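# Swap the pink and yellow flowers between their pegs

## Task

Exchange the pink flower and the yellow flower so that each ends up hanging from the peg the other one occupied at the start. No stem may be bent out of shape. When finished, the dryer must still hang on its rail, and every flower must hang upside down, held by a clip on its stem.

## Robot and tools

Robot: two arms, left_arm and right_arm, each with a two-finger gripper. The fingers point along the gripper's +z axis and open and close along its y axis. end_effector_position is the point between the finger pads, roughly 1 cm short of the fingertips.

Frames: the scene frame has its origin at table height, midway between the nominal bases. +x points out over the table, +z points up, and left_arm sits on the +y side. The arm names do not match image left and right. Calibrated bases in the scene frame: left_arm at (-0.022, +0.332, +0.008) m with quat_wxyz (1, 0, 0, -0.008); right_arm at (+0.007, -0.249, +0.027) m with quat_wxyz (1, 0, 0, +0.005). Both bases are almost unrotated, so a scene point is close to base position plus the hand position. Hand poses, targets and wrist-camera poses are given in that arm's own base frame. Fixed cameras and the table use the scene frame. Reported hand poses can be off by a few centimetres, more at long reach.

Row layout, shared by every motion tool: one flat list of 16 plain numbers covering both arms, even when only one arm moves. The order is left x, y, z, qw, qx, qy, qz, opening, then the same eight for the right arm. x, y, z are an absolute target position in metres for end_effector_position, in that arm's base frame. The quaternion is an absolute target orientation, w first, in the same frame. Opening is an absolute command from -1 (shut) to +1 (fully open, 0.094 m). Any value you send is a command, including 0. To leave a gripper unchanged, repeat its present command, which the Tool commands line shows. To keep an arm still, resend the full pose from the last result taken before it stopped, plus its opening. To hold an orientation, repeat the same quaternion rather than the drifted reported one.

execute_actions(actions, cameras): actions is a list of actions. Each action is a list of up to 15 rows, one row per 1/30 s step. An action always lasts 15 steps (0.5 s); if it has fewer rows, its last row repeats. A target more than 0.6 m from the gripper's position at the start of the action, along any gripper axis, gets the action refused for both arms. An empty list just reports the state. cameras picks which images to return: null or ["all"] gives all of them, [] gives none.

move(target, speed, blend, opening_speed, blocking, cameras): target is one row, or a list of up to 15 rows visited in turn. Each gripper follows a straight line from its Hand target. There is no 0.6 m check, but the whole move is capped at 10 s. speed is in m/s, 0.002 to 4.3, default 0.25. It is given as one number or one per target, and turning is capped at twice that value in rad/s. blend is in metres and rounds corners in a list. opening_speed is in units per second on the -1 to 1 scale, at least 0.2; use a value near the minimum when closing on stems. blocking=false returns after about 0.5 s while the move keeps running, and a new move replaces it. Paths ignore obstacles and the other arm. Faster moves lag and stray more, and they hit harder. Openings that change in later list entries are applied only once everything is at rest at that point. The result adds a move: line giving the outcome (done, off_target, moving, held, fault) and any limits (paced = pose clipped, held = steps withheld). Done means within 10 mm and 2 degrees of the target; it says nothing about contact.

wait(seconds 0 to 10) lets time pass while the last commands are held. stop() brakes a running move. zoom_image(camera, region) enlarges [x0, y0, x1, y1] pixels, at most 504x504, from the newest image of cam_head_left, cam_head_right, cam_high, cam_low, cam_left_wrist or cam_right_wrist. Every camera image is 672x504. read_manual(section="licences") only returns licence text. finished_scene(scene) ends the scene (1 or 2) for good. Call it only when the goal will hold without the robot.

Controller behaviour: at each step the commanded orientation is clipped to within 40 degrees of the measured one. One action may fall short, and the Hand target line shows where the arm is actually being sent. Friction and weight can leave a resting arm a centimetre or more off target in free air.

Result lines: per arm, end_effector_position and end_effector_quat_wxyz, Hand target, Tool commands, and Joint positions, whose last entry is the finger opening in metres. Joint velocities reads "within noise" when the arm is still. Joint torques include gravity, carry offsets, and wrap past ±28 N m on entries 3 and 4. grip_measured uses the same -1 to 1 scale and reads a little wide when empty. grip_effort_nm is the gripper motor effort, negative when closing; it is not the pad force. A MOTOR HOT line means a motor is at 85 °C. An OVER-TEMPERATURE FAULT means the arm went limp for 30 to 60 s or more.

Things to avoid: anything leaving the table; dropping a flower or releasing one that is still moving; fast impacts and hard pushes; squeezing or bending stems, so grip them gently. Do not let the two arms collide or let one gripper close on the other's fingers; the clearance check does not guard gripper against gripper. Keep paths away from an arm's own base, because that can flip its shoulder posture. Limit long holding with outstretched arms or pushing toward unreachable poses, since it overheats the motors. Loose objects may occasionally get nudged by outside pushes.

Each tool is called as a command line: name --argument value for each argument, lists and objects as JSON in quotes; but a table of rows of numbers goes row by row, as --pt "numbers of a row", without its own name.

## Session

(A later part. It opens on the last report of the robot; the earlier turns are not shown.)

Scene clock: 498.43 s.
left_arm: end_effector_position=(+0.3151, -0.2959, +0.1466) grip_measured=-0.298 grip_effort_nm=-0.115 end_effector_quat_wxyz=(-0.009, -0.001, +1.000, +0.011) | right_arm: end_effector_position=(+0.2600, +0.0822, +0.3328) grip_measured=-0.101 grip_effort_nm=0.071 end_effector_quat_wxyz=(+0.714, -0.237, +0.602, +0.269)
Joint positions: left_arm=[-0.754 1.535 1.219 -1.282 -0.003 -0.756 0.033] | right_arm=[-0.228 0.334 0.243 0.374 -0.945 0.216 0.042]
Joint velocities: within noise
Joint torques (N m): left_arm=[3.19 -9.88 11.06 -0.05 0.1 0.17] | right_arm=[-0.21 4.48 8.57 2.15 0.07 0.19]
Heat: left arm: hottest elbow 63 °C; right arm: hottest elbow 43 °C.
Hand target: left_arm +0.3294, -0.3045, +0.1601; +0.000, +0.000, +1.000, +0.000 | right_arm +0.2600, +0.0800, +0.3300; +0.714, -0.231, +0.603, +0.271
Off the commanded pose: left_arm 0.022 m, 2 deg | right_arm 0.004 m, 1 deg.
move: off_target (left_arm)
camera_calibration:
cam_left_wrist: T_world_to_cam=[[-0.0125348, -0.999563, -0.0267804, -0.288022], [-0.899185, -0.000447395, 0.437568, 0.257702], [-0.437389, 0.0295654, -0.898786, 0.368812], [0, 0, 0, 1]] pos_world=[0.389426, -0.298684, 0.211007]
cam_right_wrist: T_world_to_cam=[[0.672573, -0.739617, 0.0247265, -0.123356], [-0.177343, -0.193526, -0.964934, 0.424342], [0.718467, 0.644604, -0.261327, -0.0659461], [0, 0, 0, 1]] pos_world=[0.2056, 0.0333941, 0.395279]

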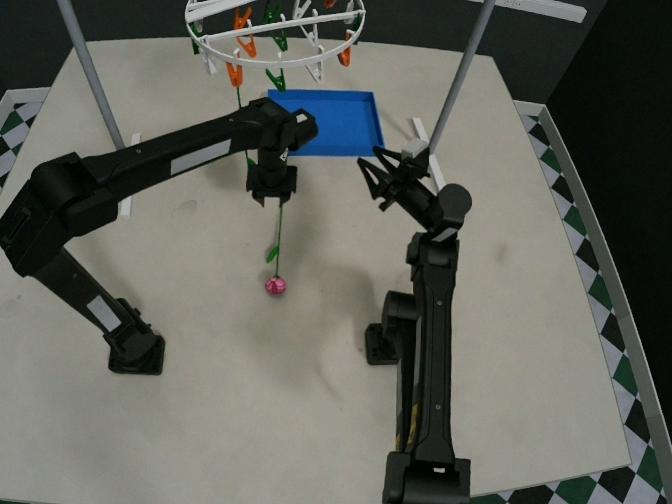

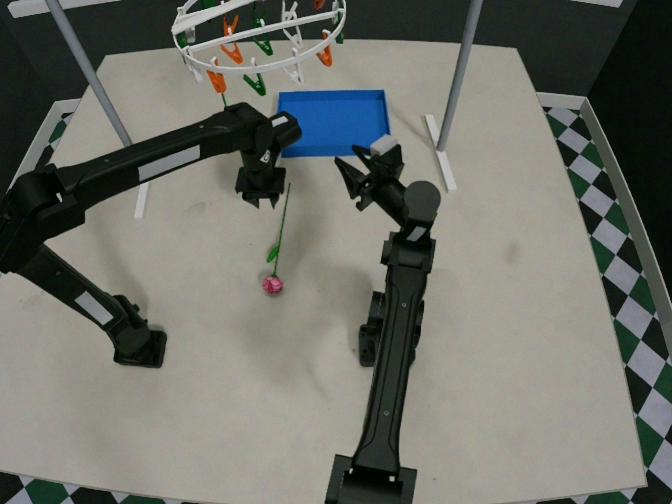

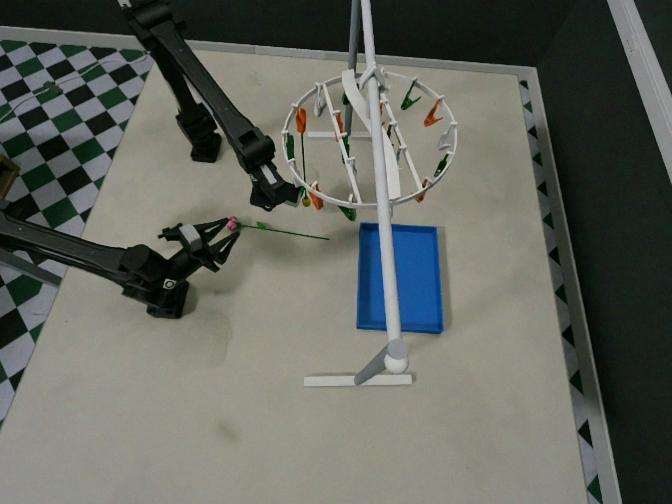

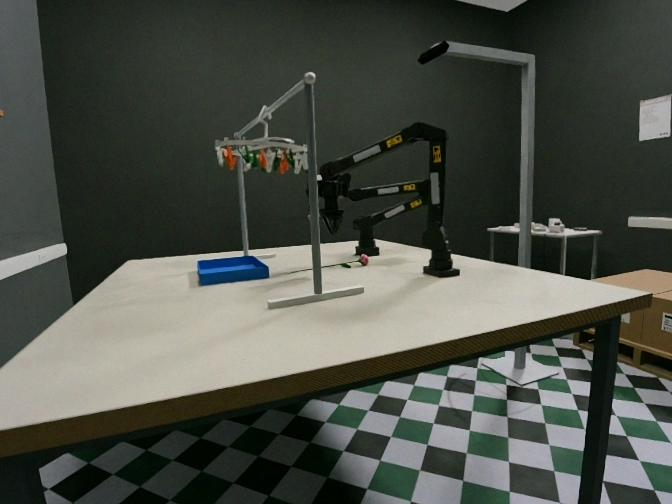

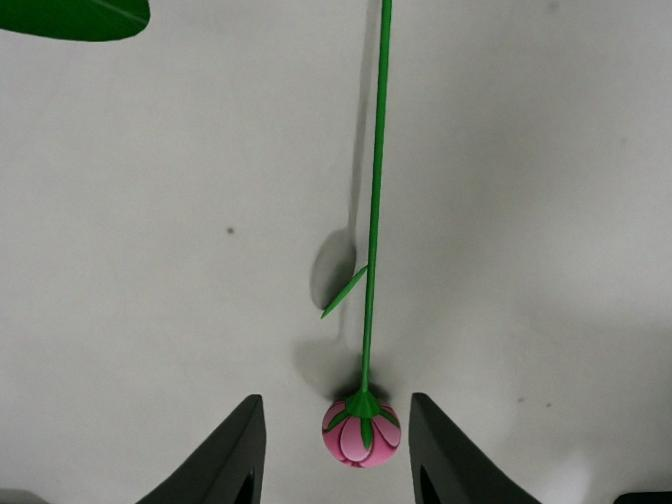

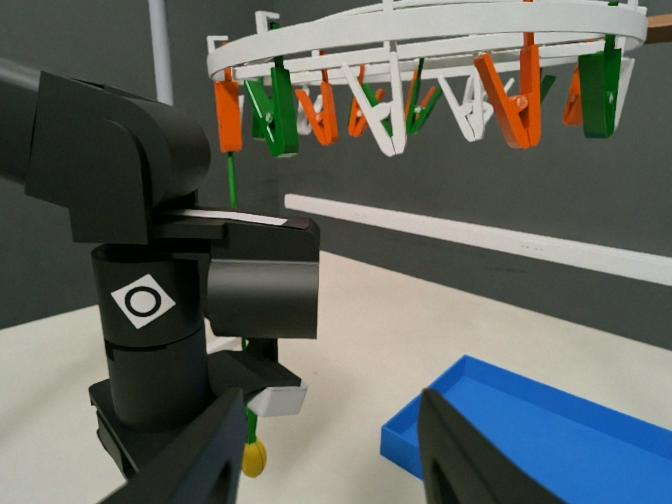

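move --target '[0.307,-0.308,0.055,0,0.0236,0.9997,0,-0.3,0.26,0.08,0.33,0.71,-0.23,0.60,0.27,-0.1]' --speed 0.1 --cameras '["cam_left_wrist","cam_low"]'

zoom_image --camera "cam_low" --region '[270, 190, 390, 290]'

Scene clock: 506.63 s.
left_arm: end_effector_position=(+0.3079, -0.3022, +0.0597) grip_measured=-0.298 grip_effort_nm=-0.120 end_effector_quat_wxyz=(+0.000, +0.014, +1.000, +0.001) | right_arm: end_effector_position=(+0.2600, +0.0822, +0.3328) grip_measured=-0.101 grip_effort_nm=0.081 end_effector_quat_wxyz=(+0.714, -0.237, +0.602, +0.269)
Joint positions: left_arm=[-0.776 1.615 1.064 -1.021 -0.003 -0.749 0.033] | right_arm=[-0.228 0.334 0.243 0.374 -0.945 0.217 0.042]
Joint velocities: within noise
Joint torques (N m): left_arm=[1.85 -10.05 6.9 0.99 0.09 0.18] | right_arm=[-0.15 4.6 8.51 2.18 0.07 0.19]
Heat: left arm: hottest elbow 63 °C; right arm: hottest elbow 42 °C.
Hand target: left_arm +0.3070, -0.3079, +0.0551; +0.000, +0.024, +1.000, +0.000 | right_arm +0.2600, +0.0800, +0.3300; +0.714, -0.231, +0.603, +0.271
Off the commanded pose: left_arm 0.008 m, 1 deg | right_arm 0.004 m, 1 deg.
move: done
camera_calibration:
cam_left_wrist: T_world_to_cam=[[-0.0408285, -0.999133, -0.00819635, -0.288999], [-0.906696, 0.0336021, 0.420444, 0.302918], [-0.419804, 0.0245977, -0.907282, 0.28134], [0, 0, 0, 1]] pos_world=[0.380963, -0.305848, 0.125526]
Images, in order (width x height): cam_low 672x504, cam_left_wrist 672x504.

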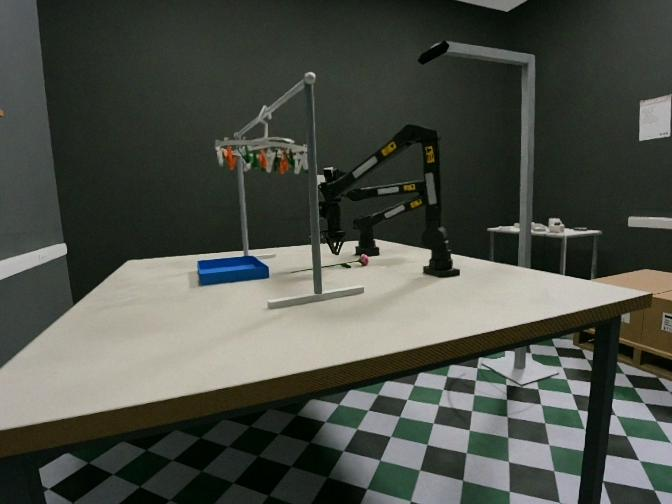

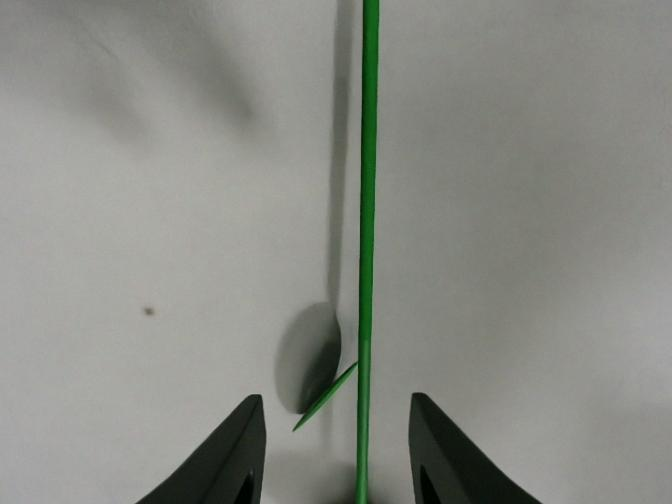

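Scaled by 4.200 from the camera's 672x504 image, which has a finer 960x720 frame.

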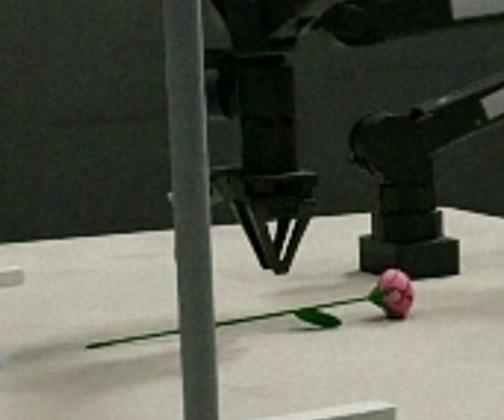

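move --target '[0.308,-0.317,0.012,0,0.0236,0.9997,0,-0.3,0.26,0.08,0.33,0.71,-0.23,0.60,0.27,-0.1]' --speed 0.05 --cameras '["cam_left_wrist","cam_low"]'

zoom_image --camera "cam_low" --region '[270, 190, 390, 290]'

Scene clock: 511.67 s.
left_arm: end_effector_position=(+0.3102, -0.3122, +0.0183) grip_measured=-0.298 grip_effort_nm=-0.115 end_effector_quat_wxyz=(+0.002, +0.020, +1.000, +0.000) | right_arm: end_effector_position=(+0.2600, +0.0822, +0.3328) grip_measured=-0.101 grip_effort_nm=0.076 end_effector_quat_wxyz=(+0.714, -0.237, +0.602, +0.269)
Joint positions: left_arm=[-0.789 1.698 1.04 -0.911 -0.003 -0.749 0.033] | right_arm=[-0.228 0.334 0.243 0.374 -0.945 0.217 0.042]
Joint velocities: within noise
Joint torques (N m): left_arm=[1.85 -10.46 6.31 0.95 0.08 0.02] | right_arm=[-0.44 4.72 8.58 2.22 0.08 0.19]
Heat: left arm: hottest elbow 61 °C; right arm: hottest elbow 42 °C.
Hand target: left_arm +0.3079, -0.3169, +0.0121; +0.000, +0.024, +1.000, +0.000 | right_arm +0.2600, +0.0800, +0.3300; +0.714, -0.231, +0.603, +0.271
Off the commanded pose: left_arm 0.008 m, 0 deg | right_arm 0.004 m, 1 deg.
move: done
camera_calibration:
cam_left_wrist: T_world_to_cam=[[-0.0537628, -0.998538, -0.00568513, -0.295012], [-0.907346, 0.0464741, 0.417807, 0.326984], [-0.416932, 0.0276209, -0.908518, 0.244928], [0, 0, 0, 1]] pos_world=[0.382945, -0.316542, 0.084228]
Images, in order (width x height): cam_low 672x504, cam_left_wrist 672x504.

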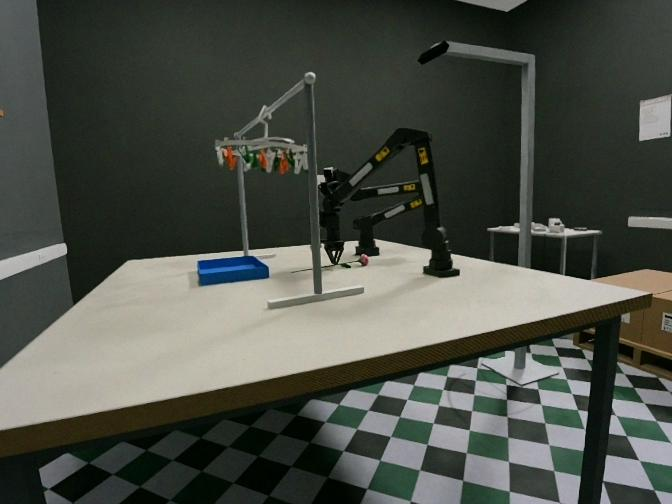

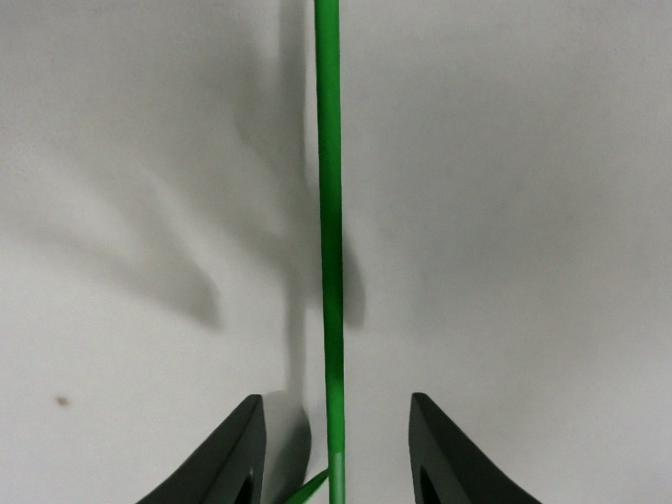

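Scaled by 4.200 from the camera's 672x504 image, which has a finer 960x720 frame.

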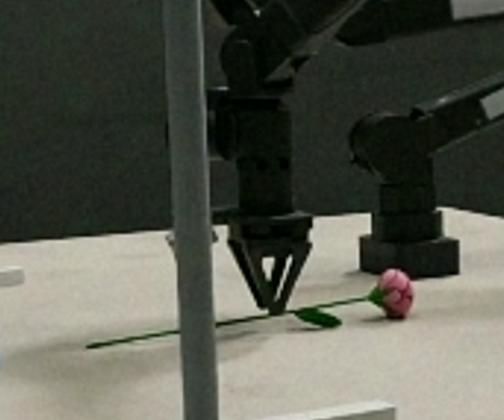

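move --pt "0.322 -0.317 0.010 0 0.0236 0.9997 0 -0.3 0.26 0.08 0.33 0.71 -0.23 0.60 0.27 -0.1" --pt "0.322 -0.317 -0.001 0 0.0236 0.9997 0 -0.3 0.26 0.08 0.33 0.71 -0.23 0.60 0.27 -0.1" --speed 0.06 --cameras '["cam_left_wrist","cam_low"]'

zoom_image --camera "cam_low" --region '[270, 190, 390, 290]'

Scene clock: 532.40 s.
left_arm: end_effector_position=(+0.3116, -0.3122, +0.0003) grip_measured=-0.298 grip_effort_nm=-0.110 end_effector_quat_wxyz=(-0.005, +0.023, +1.000, +0.006) | right_arm: end_effector_position=(+0.2600, +0.0822, +0.3328) grip_measured=-0.101 grip_effort_nm=0.076 end_effector_quat_wxyz=(+0.714, -0.237, +0.602, +0.269)
Joint positions: left_arm=[-0.786 1.741 1.04 -0.886 -0.003 -0.74 0.033] | right_arm=[-0.228 0.334 0.243 0.374 -0.945 0.217 0.042]
Joint velocities: within noise
Joint torques (N m): left_arm=[3.31 -10.75 7.38 0.81 0.08 0.18] | right_arm=[-0.15 4.6 8.57 2.11 0.07 0.2]
Heat: left arm: hottest elbow 55 °C; right arm: hottest elbow 41 °C.
Hand target: left_arm +0.3219, -0.3168, -0.0008; +0.000, +0.024, +1.000, +0.000 | right_arm +0.2600, +0.0800, +0.3300; +0.714, -0.231, +0.603, +0.271
Off the commanded pose: left_arm 0.012 m, 1 deg | right_arm 0.004 m, 1 deg.
move: off_target (left_arm)
camera_calibration:
cam_left_wrist: T_world_to_cam=[[-0.060308, -0.99803, -0.0173105, -0.292878], [-0.90175, 0.0470373, 0.42969, 0.334164], [-0.428029, 0.0415235, -0.90281, 0.237119], [0, 0, 0, 1]] pos_world=[0.385163, -0.317865, 0.0654168]
Images, in order (width x height): cam_low 672x504, cam_left_wrist 672x504.

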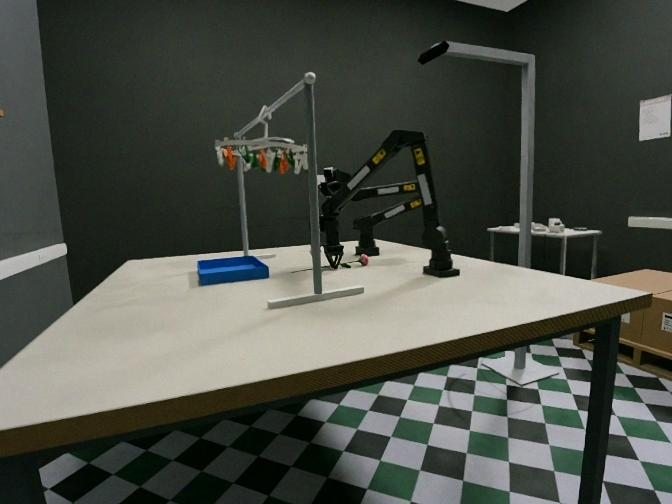

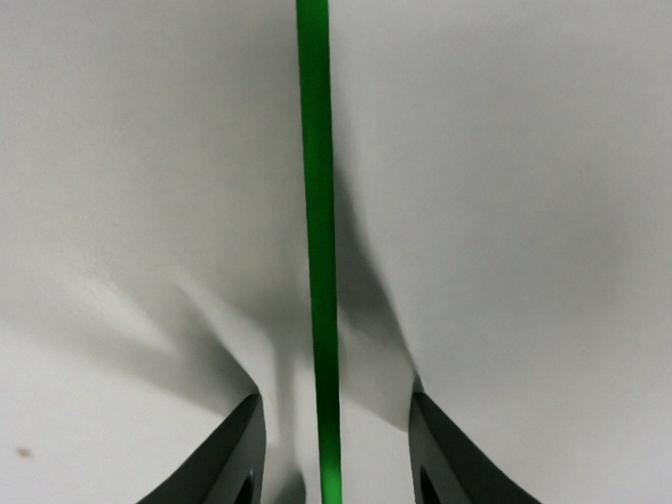

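Scaled by 4.200 from the camera's 672x504 image, which has a finer 960x720 frame.

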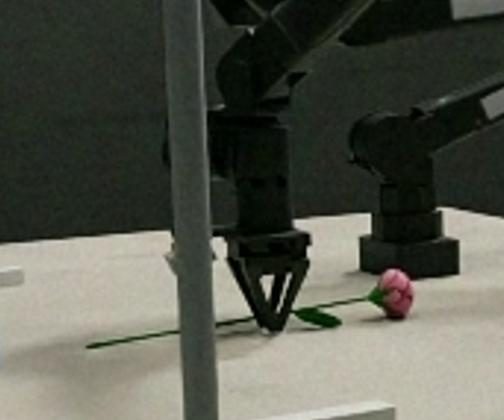

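move --target '[0.320,-0.317,0.001,0,0.0236,0.9997,0,-0.97,0.26,0.08,0.33,0.71,-0.23,0.60,0.27,-0.1]' --opening_speed 0.3 --cameras '["cam_left_wrist"]'

move --pt "0.300 -0.309 0.12 0 0.0236 0.9997 0 -0.97 0.26 0.08 0.33 0.71 -0.23 0.60 0.27 -0.1" --pt "0.285 -0.305 0.20 0 0.0236 0.9997 0 -0.97 0.26 0.08 0.33 0.71 -0.23 0.60 0.27 -0.1" --speed 0.08

zoom_image --camera "cam_low" --region '[230, 130, 390, 270]'

Scene clock: 537.63 s.
left_arm: end_effector_position=(+0.3116, -0.3122, +0.0003) grip_measured=-0.954 grip_effort_nm=-1.028 end_effector_quat_wxyz=(-0.005, +0.024, +1.000, +0.006) | right_arm: end_effector_position=(+0.2600, +0.0822, +0.3328) grip_measured=-0.101 grip_effort_nm=0.076 end_effector_quat_wxyz=(+0.714, -0.237, +0.602, +0.269)
Joint positions: left_arm=[-0.786 1.741 1.04 -0.886 -0.003 -0.739 0.002] | right_arm=[-0.228 0.334 0.243 0.374 -0.945 0.217 0.042]
Joint velocities: within noise
Joint torques (N m): left_arm=[3.02 -11.16 7.23 0.72 0.09 0.13] | right_arm=[-0.26 4.54 8.62 2.19 0.08 0.19]
Heat: left arm: hottest elbow 54 °C; right arm: hottest elbow 40 °C.
Hand target: left_arm +0.3199, -0.3168, +0.0012; +0.000, +0.024, +1.000, +0.000 | right_arm +0.2600, +0.0800, +0.3299; +0.714, -0.231, +0.603, +0.271
Off the commanded pose: left_arm 0.010 m, 1 deg | right_arm 0.004 m, 1 deg.
move: done
camera_calibration:
cam_left_wrist: T_world_to_cam=[[-0.0611116, -0.99798, -0.0173835, -0.29265], [-0.901741, 0.0477347, 0.429634, 0.334432], [-0.427936, 0.041931, -0.902836, 0.237128], [0, 0, 0, 1]] pos_world=[0.385162, -0.317966, 0.0653167]
Images, in order (width x height): cam_left_wrist 672x504.

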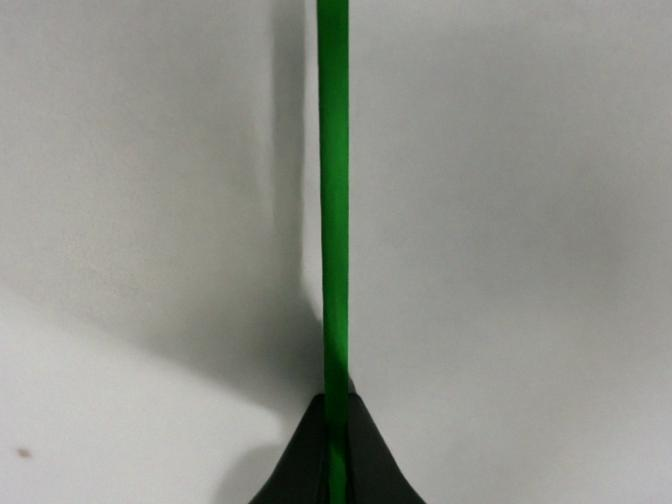

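Scene clock: 540.80 s.
left_arm: end_effector_position=(+0.2782, -0.2912, +0.1756) grip_measured=-0.956 grip_effort_nm=-1.072 end_effector_quat_wxyz=(-0.019, +0.024, +0.999, +0.020) | right_arm: end_effector_position=(+0.2600, +0.0822, +0.3328) grip_measured=-0.101 grip_effort_nm=0.076 end_effector_quat_wxyz=(+0.714, -0.237, +0.602, +0.269)
Joint positions: left_arm=[-0.808 1.456 1.209 -1.378 -0.001 -0.76 0.002] | right_arm=[-0.228 0.334 0.243 0.374 -0.945 0.217 0.042]
Joint velocities: within noise
Joint torques (N m): left_arm=[1.79 -10.81 11.19 -0.12 0.08 -0.07] | right_arm=[-0.21 4.54 8.59 2.18 0.08 0.19]
Heat: left arm: hottest elbow 54 °C; right arm: hottest elbow 40 °C.
Hand target: left_arm +0.2843, -0.3042, +0.2000; +0.000, +0.024, +1.000, -0.001 | right_arm +0.2600, +0.0800, +0.3299; +0.714, -0.231, +0.603, +0.271
Off the commanded pose: left_arm 0.029 m, 3 deg | right_arm 0.004 m, 1 deg.
move: off_target (left_arm)
camera_calibration:
cam_left_wrist: T_world_to_cam=[[-0.0623012, -0.997117, -0.0433087, -0.265504], [-0.889435, 0.035782, 0.45566, 0.216447], [-0.452796, 0.0669083, -0.8891, 0.392098], [0, 0, 0, 1]] pos_world=[0.353515, -0.298718, 0.23849]
cam_right_wrist: T_world_to_cam=[[0.672599, -0.739609, 0.0242811, -0.12326], [-0.177623, -0.193209, -0.964946, 0.424374], [0.718374, 0.644709, -0.261323, -0.0658676], [0, 0, 0, 1]] pos_world=[0.2056, 0.033294, 0.395278]

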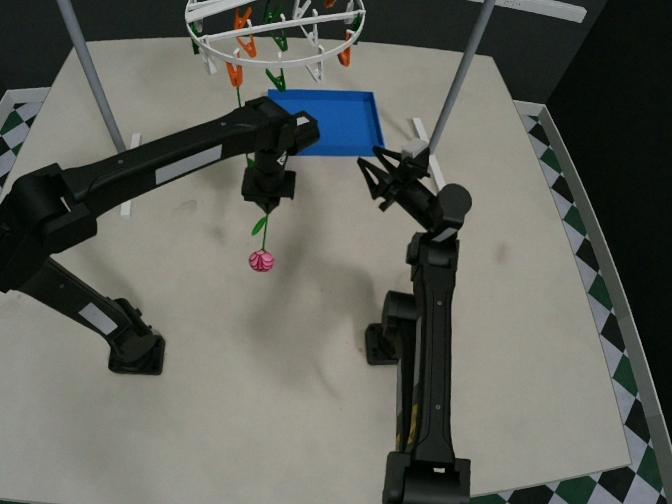

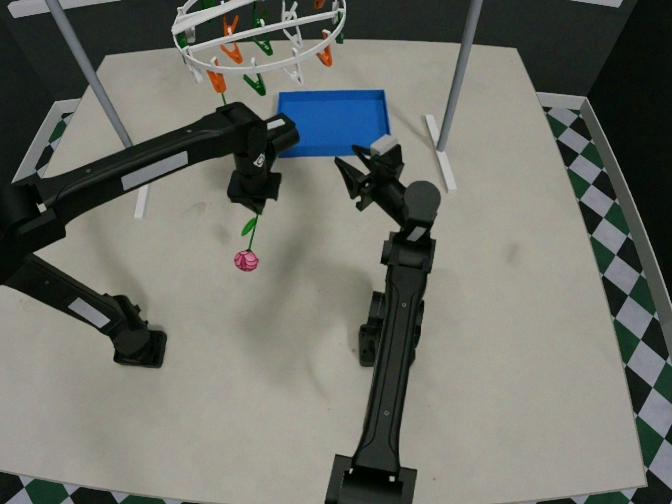

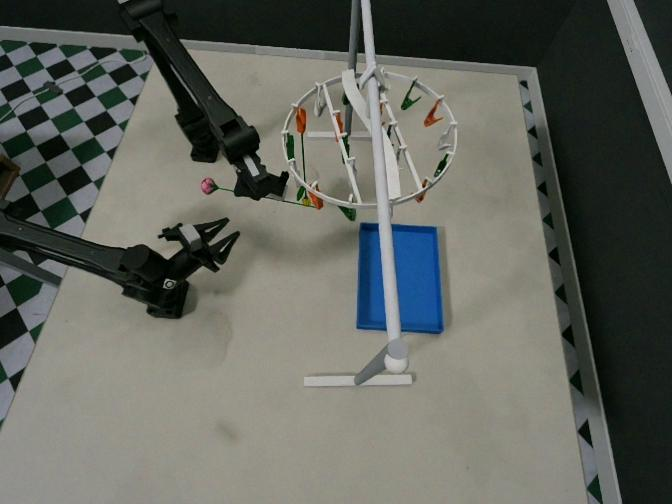

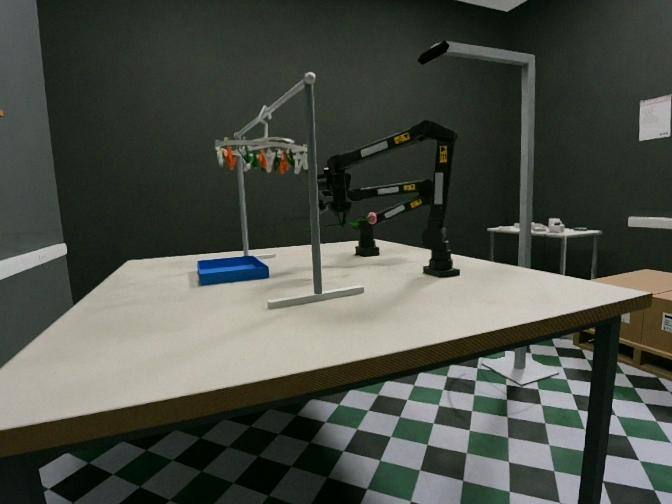

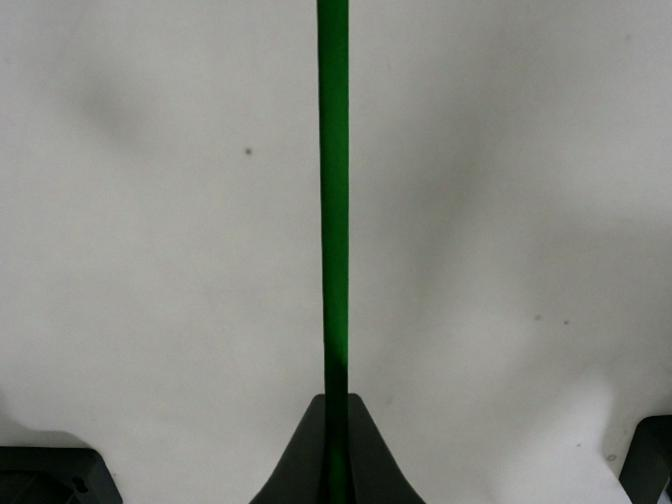

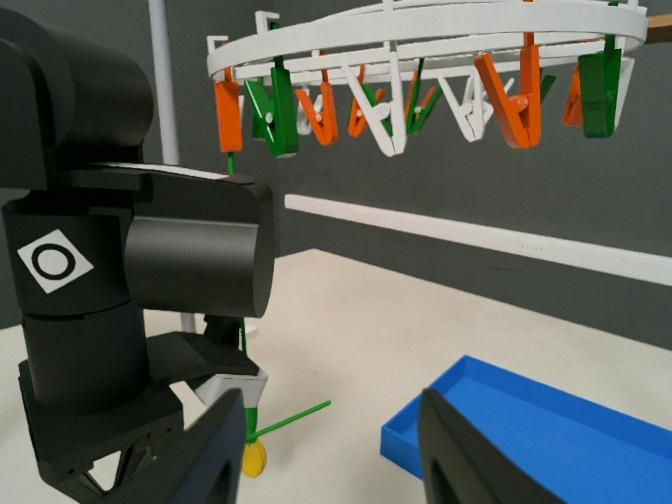

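Scaled by 3.150 from the camera's 672x504 image, which has a finer 960x720 frame.

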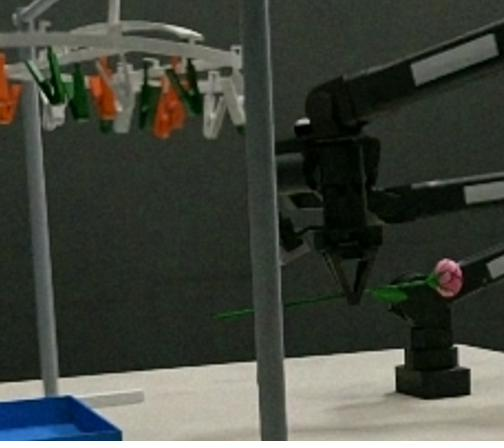

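move --pt "0.20 -0.27 0.21 0 0.0236 0.9997 0 -0.97 0.26 0.04 0.37 0.757 -0.22 0.53 0.314 -0.1" --pt "0.20 -0.27 0.21 0 0.0236 0.9997 0 -0.97 0.345 0.049 0.390 0.757 -0.22 0.53 0.314 -0.1" --speed 0.1 --cameras '["cam_right_wrist","cam_high"]'

Scene clock: 547.83 s.
left_arm: end_effector_position=(+0.2048, -0.2708, +0.2060) grip_measured=-0.956 grip_effort_nm=-1.067 end_effector_quat_wxyz=(+0.000, +0.024, +1.000, +0.001) | right_arm: end_effector_position=(+0.3369, +0.0478, +0.3678) grip_measured=-0.101 grip_effort_nm=0.076 end_effector_quat_wxyz=(+0.747, -0.203, +0.544, +0.324)
Joint positions: left_arm=[-0.923 1.239 1.084 -1.418 -0.001 -0.874 0.002] | right_arm=[-0.286 0.912 0.356 1.162 -0.964 0.569 0.042]
Joint velocities: within noise
Joint torques (N m): left_arm=[1.96 -7.88 7.79 0.01 0.02 -0.06] | right_arm=[1.61 -0.67 11.56 0.96 0.38 -0.12]
Heat: left arm: hottest elbow 55 °C; right arm: hottest elbow 40 °C.
Hand target: left_arm +0.2001, -0.2699, +0.2099; +0.000, +0.024, +1.000, +0.000 | right_arm +0.3436, +0.0488, +0.3896; +0.757, -0.220, +0.529, +0.314
Off the commanded pose: left_arm 0.006 m, 0 deg | right_arm 0.024 m, 3 deg.
move: off_target (right_arm)
camera_calibration:
cam_right_wrist: T_world_to_cam=[[0.707157, -0.705995, -0.0387292, -0.191367], [-0.0960065, -0.041608, -0.994511, 0.441244], [0.700508, 0.706994, -0.0972035, -0.147057], [0, 0, 0, 1]] pos_world=[0.280703, -0.0127765, 0.417116]
Images, in order (width x height): cam_high 672x504, cam_right_wrist 672x504.

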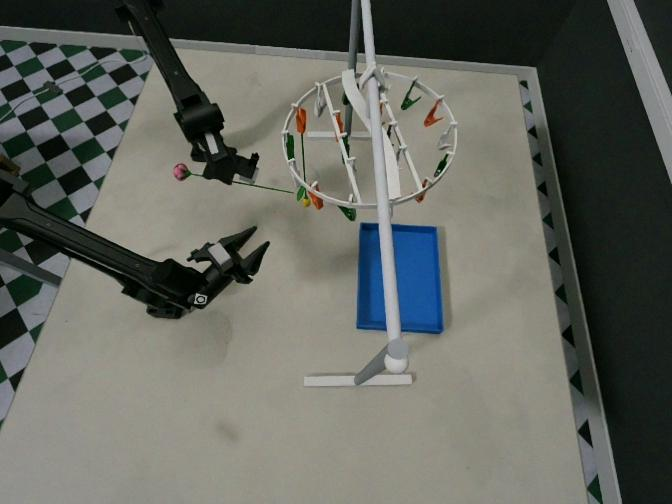

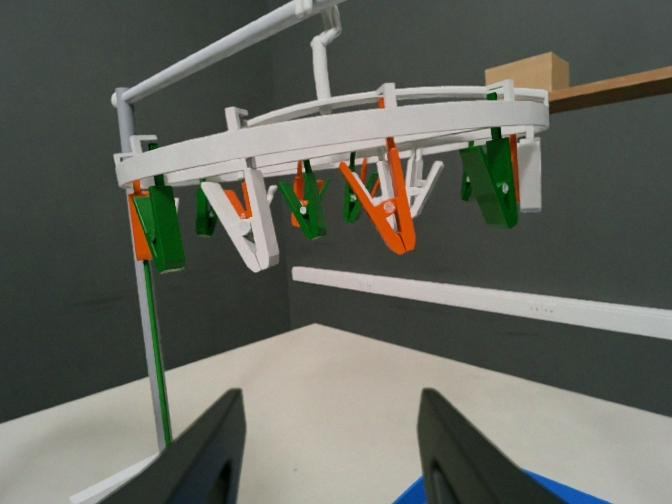

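zoom_image --camera "cam_right_wrist" --region '[310, 70, 490, 270]'

move --target '[0.20,-0.27,0.21,0,0.0236,0.9997,0,-0.97,0.390,0.030,0.410,0.757,-0.22,0.53,0.314,-0.1]' --speed 0.1 --cameras '["cam_right_wrist"]'

zoom_image --camera "cam_right_wrist" --region '[240, 20, 490, 270]'

Scaled by 2.520 from the camera's 672x504 image, which has a finer 960x720 frame.

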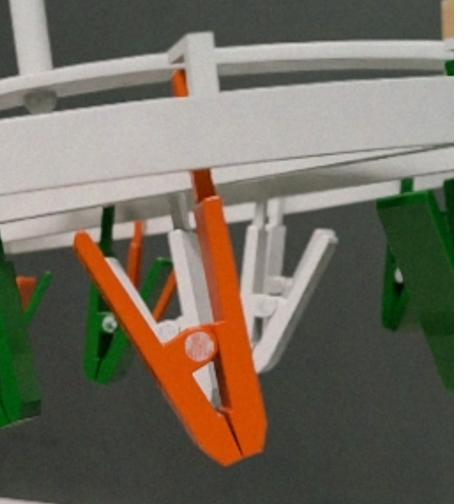

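Scene clock: 554.13 s.
left_arm: end_effector_position=(+0.2048, -0.2708, +0.2060) grip_measured=-0.956 grip_effort_nm=-1.062 end_effector_quat_wxyz=(+0.000, +0.024, +1.000, +0.001) | right_arm: end_effector_position=(+0.3821, +0.0349, +0.3869) grip_measured=-0.101 grip_effort_nm=0.071 end_effector_quat_wxyz=(+0.744, -0.208, +0.546, +0.325)
Joint positions: left_arm=[-0.923 1.239 1.084 -1.418 -0.001 -0.875 0.002] | right_arm=[-0.288 1.05 0.491 1.163 -0.977 0.569 0.042]
Joint velocities: within noise
Joint torques (N m): left_arm=[1.9 -7.88 7.79 -0.01 0.03 -0.05] | right_arm=[-0.03 -3.08 11.58 1.84 0.26 0.05]
Heat: left arm: hottest elbow 54 °C; right arm: hottest elbow 41 °C.
Hand target: left_arm +0.2001, -0.2699, +0.2099; +0.000, +0.023, +1.000, +0.000 | right_arm +0.3888, +0.0301, +0.4094; +0.757, -0.220, +0.530, +0.314
Off the commanded pose: left_arm 0.006 m, 0 deg | right_arm 0.025 m, 3 deg.
move: off_target (right_arm)
camera_calibration:
cam_right_wrist: T_world_to_cam=[[0.712799, -0.700448, -0.035917, -0.235089], [-0.0987338, -0.0495113, -0.993881, 0.465218], [0.694384, 0.711984, -0.104449, -0.162883], [0, 0, 0, 1]] pos_world=[0.326607, -0.0256643, 0.436915]
Images, in order (width x height): cam_right_wrist 672x504.

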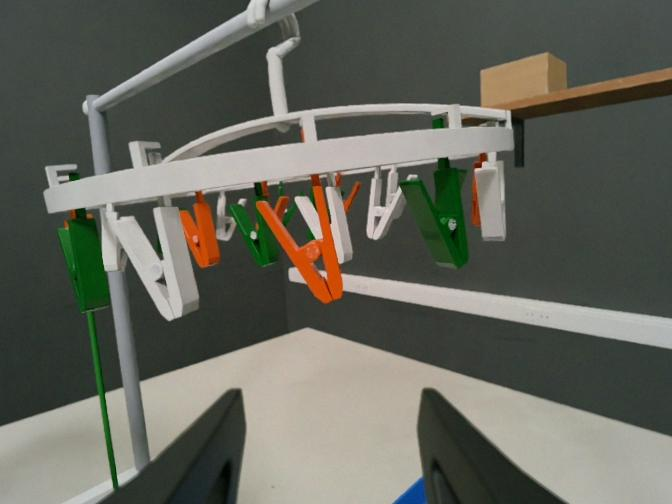

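Scaled by 2.016 from the camera's 672x504 image, which has a finer 960x720 frame.

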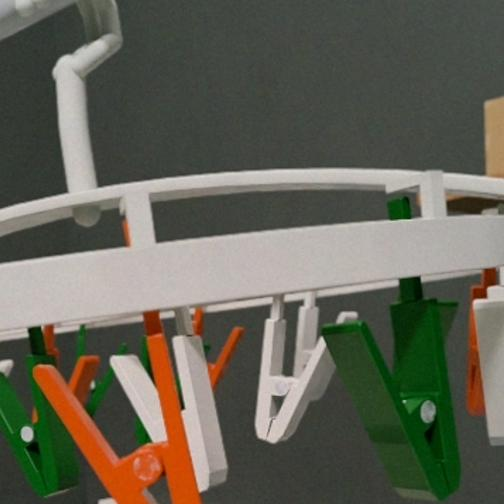

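move --target '[0.20,-0.27,0.21,0,0.0236,0.9997,0,-0.97,0.417,0.092,0.467,0.757,-0.22,0.53,0.314,-0.05]' --speed 0.06 --cameras '["cam_right_wrist"]'

Scene clock: 563.87 s.
left_arm: end_effector_position=(+0.2048, -0.2708, +0.2060) grip_measured=-0.956 grip_effort_nm=-1.062 end_effector_quat_wxyz=(+0.000, +0.024, +1.000, +0.001) | right_arm: end_effector_position=(+0.4144, +0.0878, +0.4350) grip_measured=-0.052 grip_effort_nm=0.071 end_effector_quat_wxyz=(+0.741, -0.203, +0.552, +0.324)
Joint positions: left_arm=[-0.923 1.239 1.084 -1.418 -0.001 -0.875 0.002] | right_arm=[-0.084 0.999 0.634 0.821 -0.794 0.397 0.045]
Joint velocities: within noise
Joint torques (N m): left_arm=[1.9 -7.94 7.77 -0.02 0.03 -0.06] | right_arm=[1.44 -5.19 12.86 1.21 0.29 -0.17]
Heat: left arm: hottest elbow 54 °C; right arm: hottest elbow 42 °C.
Hand target: left_arm +0.2001, -0.2699, +0.2099; +0.000, +0.024, +1.000, +0.000 | right_arm +0.4151, +0.0916, +0.4662; +0.757, -0.219, +0.530, +0.314
Off the commanded pose: left_arm 0.006 m, 0 deg | right_arm 0.032 m, 4 deg.
move: off_target (right_arm)
camera_calibration:
cam_right_wrist: T_world_to_cam=[[0.706274, -0.706379, -0.0469691, -0.211373], [-0.11342, -0.0474151, -0.992415, 0.524063], [0.698794, 0.706244, -0.113606, -0.215343], [0, 0, 0, 1]] pos_world=[0.359207, 0.0276244, 0.485695]
Images, in order (width x height): cam_right_wrist 672x504.

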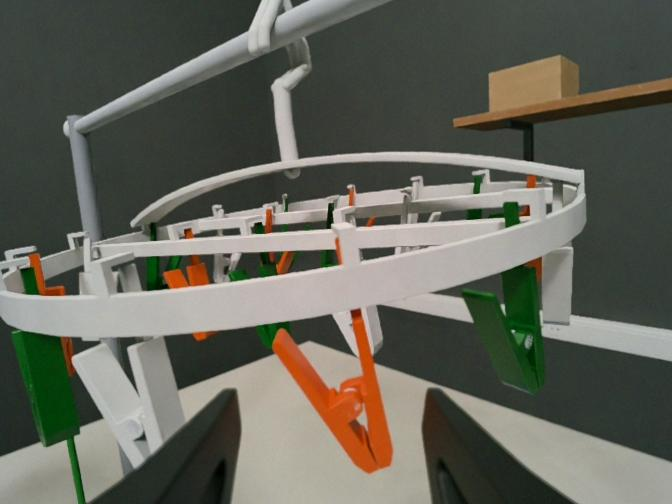

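move --target '[0.20,-0.27,0.21,0,0.0236,0.9997,0,-0.97,0.446,0.126,0.468,0.757,-0.22,0.53,0.314,-0.05]' --speed 0.05 --cameras '["cam_right_wrist"]'

Scene clock: 567.20 s.
left_arm: end_effector_position=(+0.2048, -0.2708, +0.2060) grip_measured=-0.956 grip_effort_nm=-1.062 end_effector_quat_wxyz=(+0.000, +0.024, +1.000, +0.001) | right_arm: end_effector_position=(+0.4383, +0.1206, +0.4401) grip_measured=-0.052 grip_effort_nm=0.076 end_effector_quat_wxyz=(+0.744, -0.207, +0.548, +0.321)
Joint positions: left_arm=[-0.923 1.239 1.084 -1.418 -0.001 -0.875 0.002] | right_arm=[0.024 1.063 0.692 0.791 -0.698 0.327 0.045]
Joint velocities: within noise
Joint torques (N m): left_arm=[1.9 -7.88 7.77 -0.01 0.03 -0.05] | right_arm=[1.55 -4.89 13.16 1.31 0.27 -0.13]
Heat: left arm: hottest elbow 54 °C; right arm: hottest elbow 43 °C.
Hand target: left_arm +0.2001, -0.2699, +0.2099; +0.000, +0.024, +1.000, +0.000 | right_arm +0.4441, +0.1254, +0.4673; +0.757, -0.220, +0.530, +0.314
Off the commanded pose: left_arm 0.006 m, 0 deg | right_arm 0.030 m, 3 deg.
move: off_target (right_arm)
camera_calibration:
cam_right_wrist: T_world_to_cam=[[0.706157, -0.707235, -0.0340569, -0.210318], [-0.101431, -0.0534387, -0.993406, 0.529202], [0.700752, 0.704956, -0.109472, -0.257022], [0, 0, 0, 1]] pos_world=[0.382304, 0.0607246, 0.490414]
Images, in order (width x height): cam_right_wrist 672x504.

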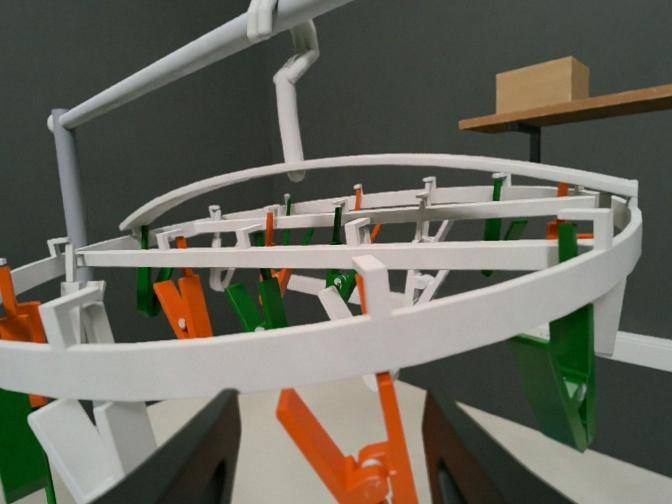

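move --target '[0.20,-0.27,0.21,0,0.0236,0.9997,0,-0.97,0.450,0.1255,0.467,0.757,-0.22,0.53,0.314,-0.75]' --speed 0.05 --opening_speed 0.25

zoom_image --camera "cam_right_wrist" --region '[210, 300, 460, 504]'

zoom_image --camera "cam_high" --region '[260, 100, 380, 260]'

Scene clock: 572.37 s.
left_arm: end_effector_position=(+0.2048, -0.2708, +0.2060) grip_measured=-0.956 grip_effort_nm=-1.067 end_effector_quat_wxyz=(+0.000, +0.024, +1.000, +0.001) | right_arm: end_effector_position=(+0.4427, +0.1207, +0.4385) grip_measured=-0.748 grip_effort_nm=-0.076 end_effector_quat_wxyz=(+0.742, -0.206, +0.551, +0.321)
Joint positions: left_arm=[-0.923 1.239 1.084 -1.418 -0.001 -0.875 0.002] | right_arm=[0.024 1.076 0.7 0.791 -0.698 0.326 0.012]
Joint velocities: within noise
Joint torques (N m): left_arm=[1.85 -7.94 7.77 -0.01 0.03 -0.05] | right_arm=[1.08 -4.84 13.07 1.57 0.2 -0.12]
Heat: left arm: hottest elbow 54 °C; right arm: hottest elbow 44 °C.
Hand target: left_arm +0.2001, -0.2699, +0.2099; +0.000, +0.023, +1.000, +0.000 | right_arm +0.4482, +0.1250, +0.4662; +0.757, -0.220, +0.530, +0.314
Off the commanded pose: left_arm 0.006 m, 0 deg | right_arm 0.030 m, 3 deg.
move: off_target (right_arm)
camera_calibration:
cam_left_wrist: T_world_to_cam=[[-0.0609476, -0.998111, -0.0077098, -0.256296], [-0.905304, 0.0520242, 0.421566, 0.151336], [-0.420368, 0.0326731, -0.906765, 0.372202], [0, 0, 0, 1]] pos_world=[0.277846, -0.275846, 0.271726]
cam_right_wrist: T_world_to_cam=[[0.705827, -0.70739, -0.0375205, -0.211706], [-0.106962, -0.0540675, -0.992792, 0.530369], [0.700263, 0.704752, -0.113826, -0.258257], [0, 0, 0, 1]] pos_world=[0.387005, 0.0609245, 0.489207]

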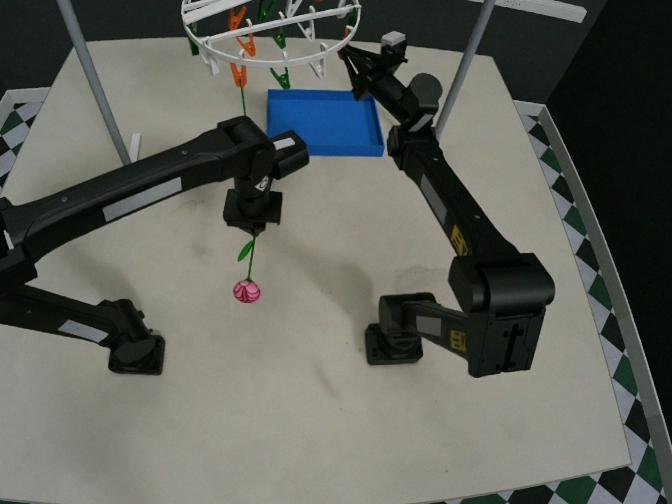

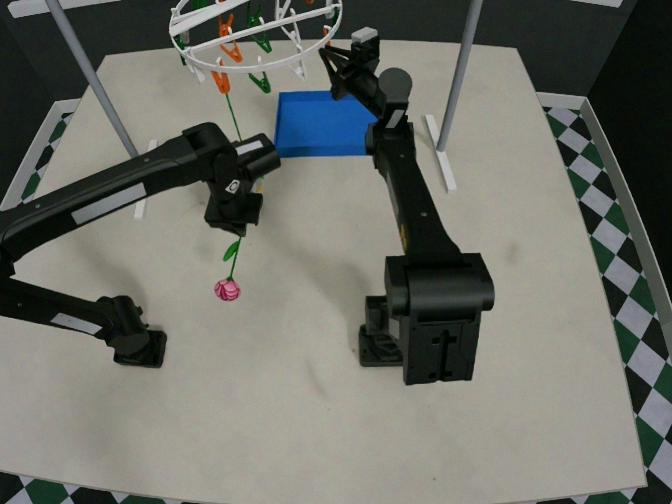

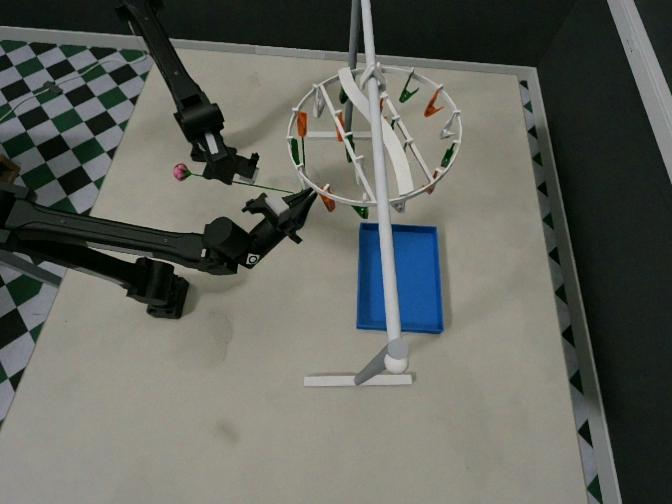

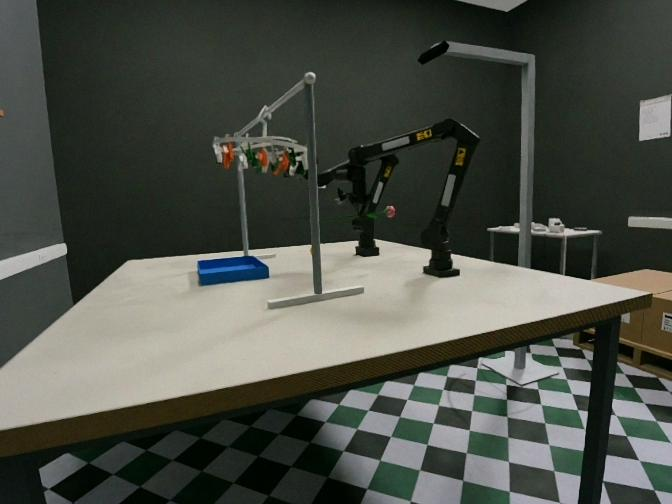

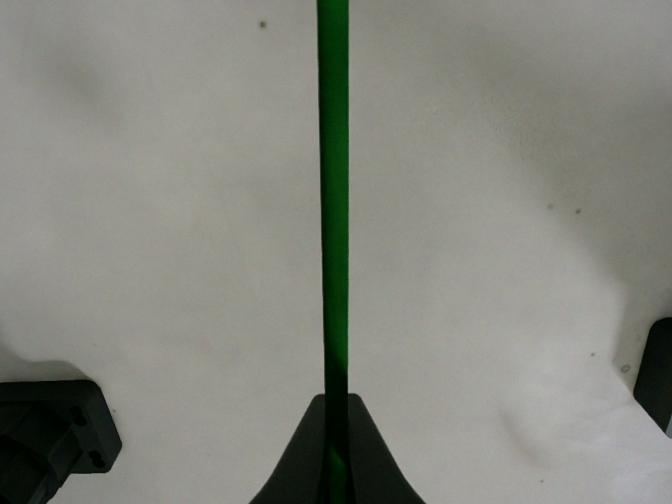

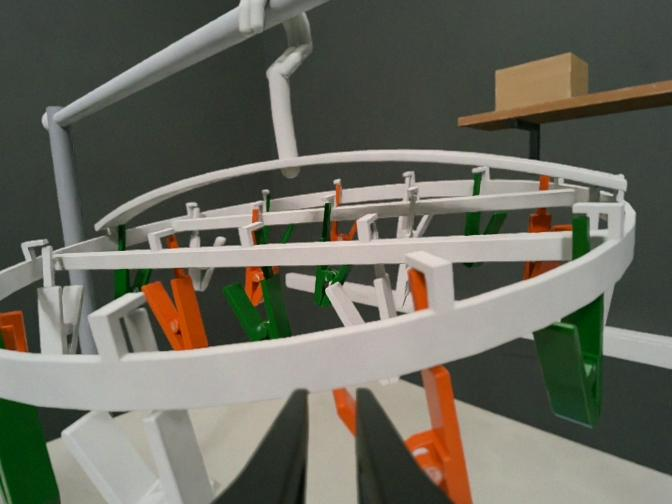

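Scaled by 2.016 from the camera's 672x504 image, which has a finer 960x720 frame.

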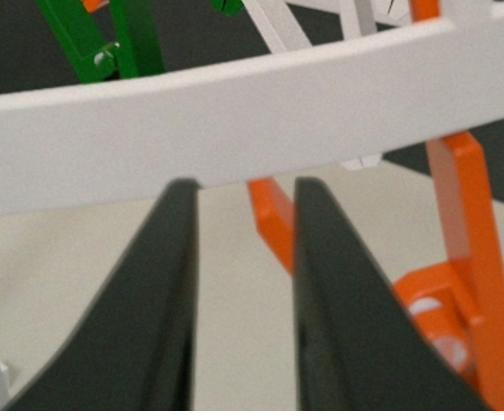

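Scaled by 3.150 from the camera's 672x504 image, which has a finer 960x720 frame.

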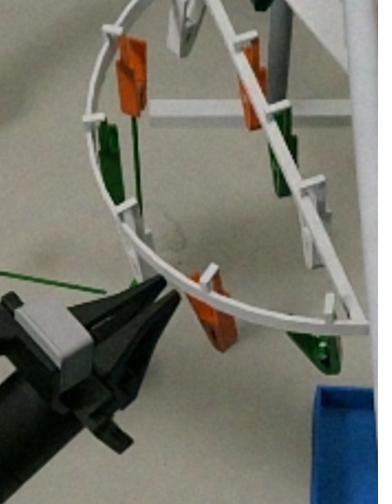

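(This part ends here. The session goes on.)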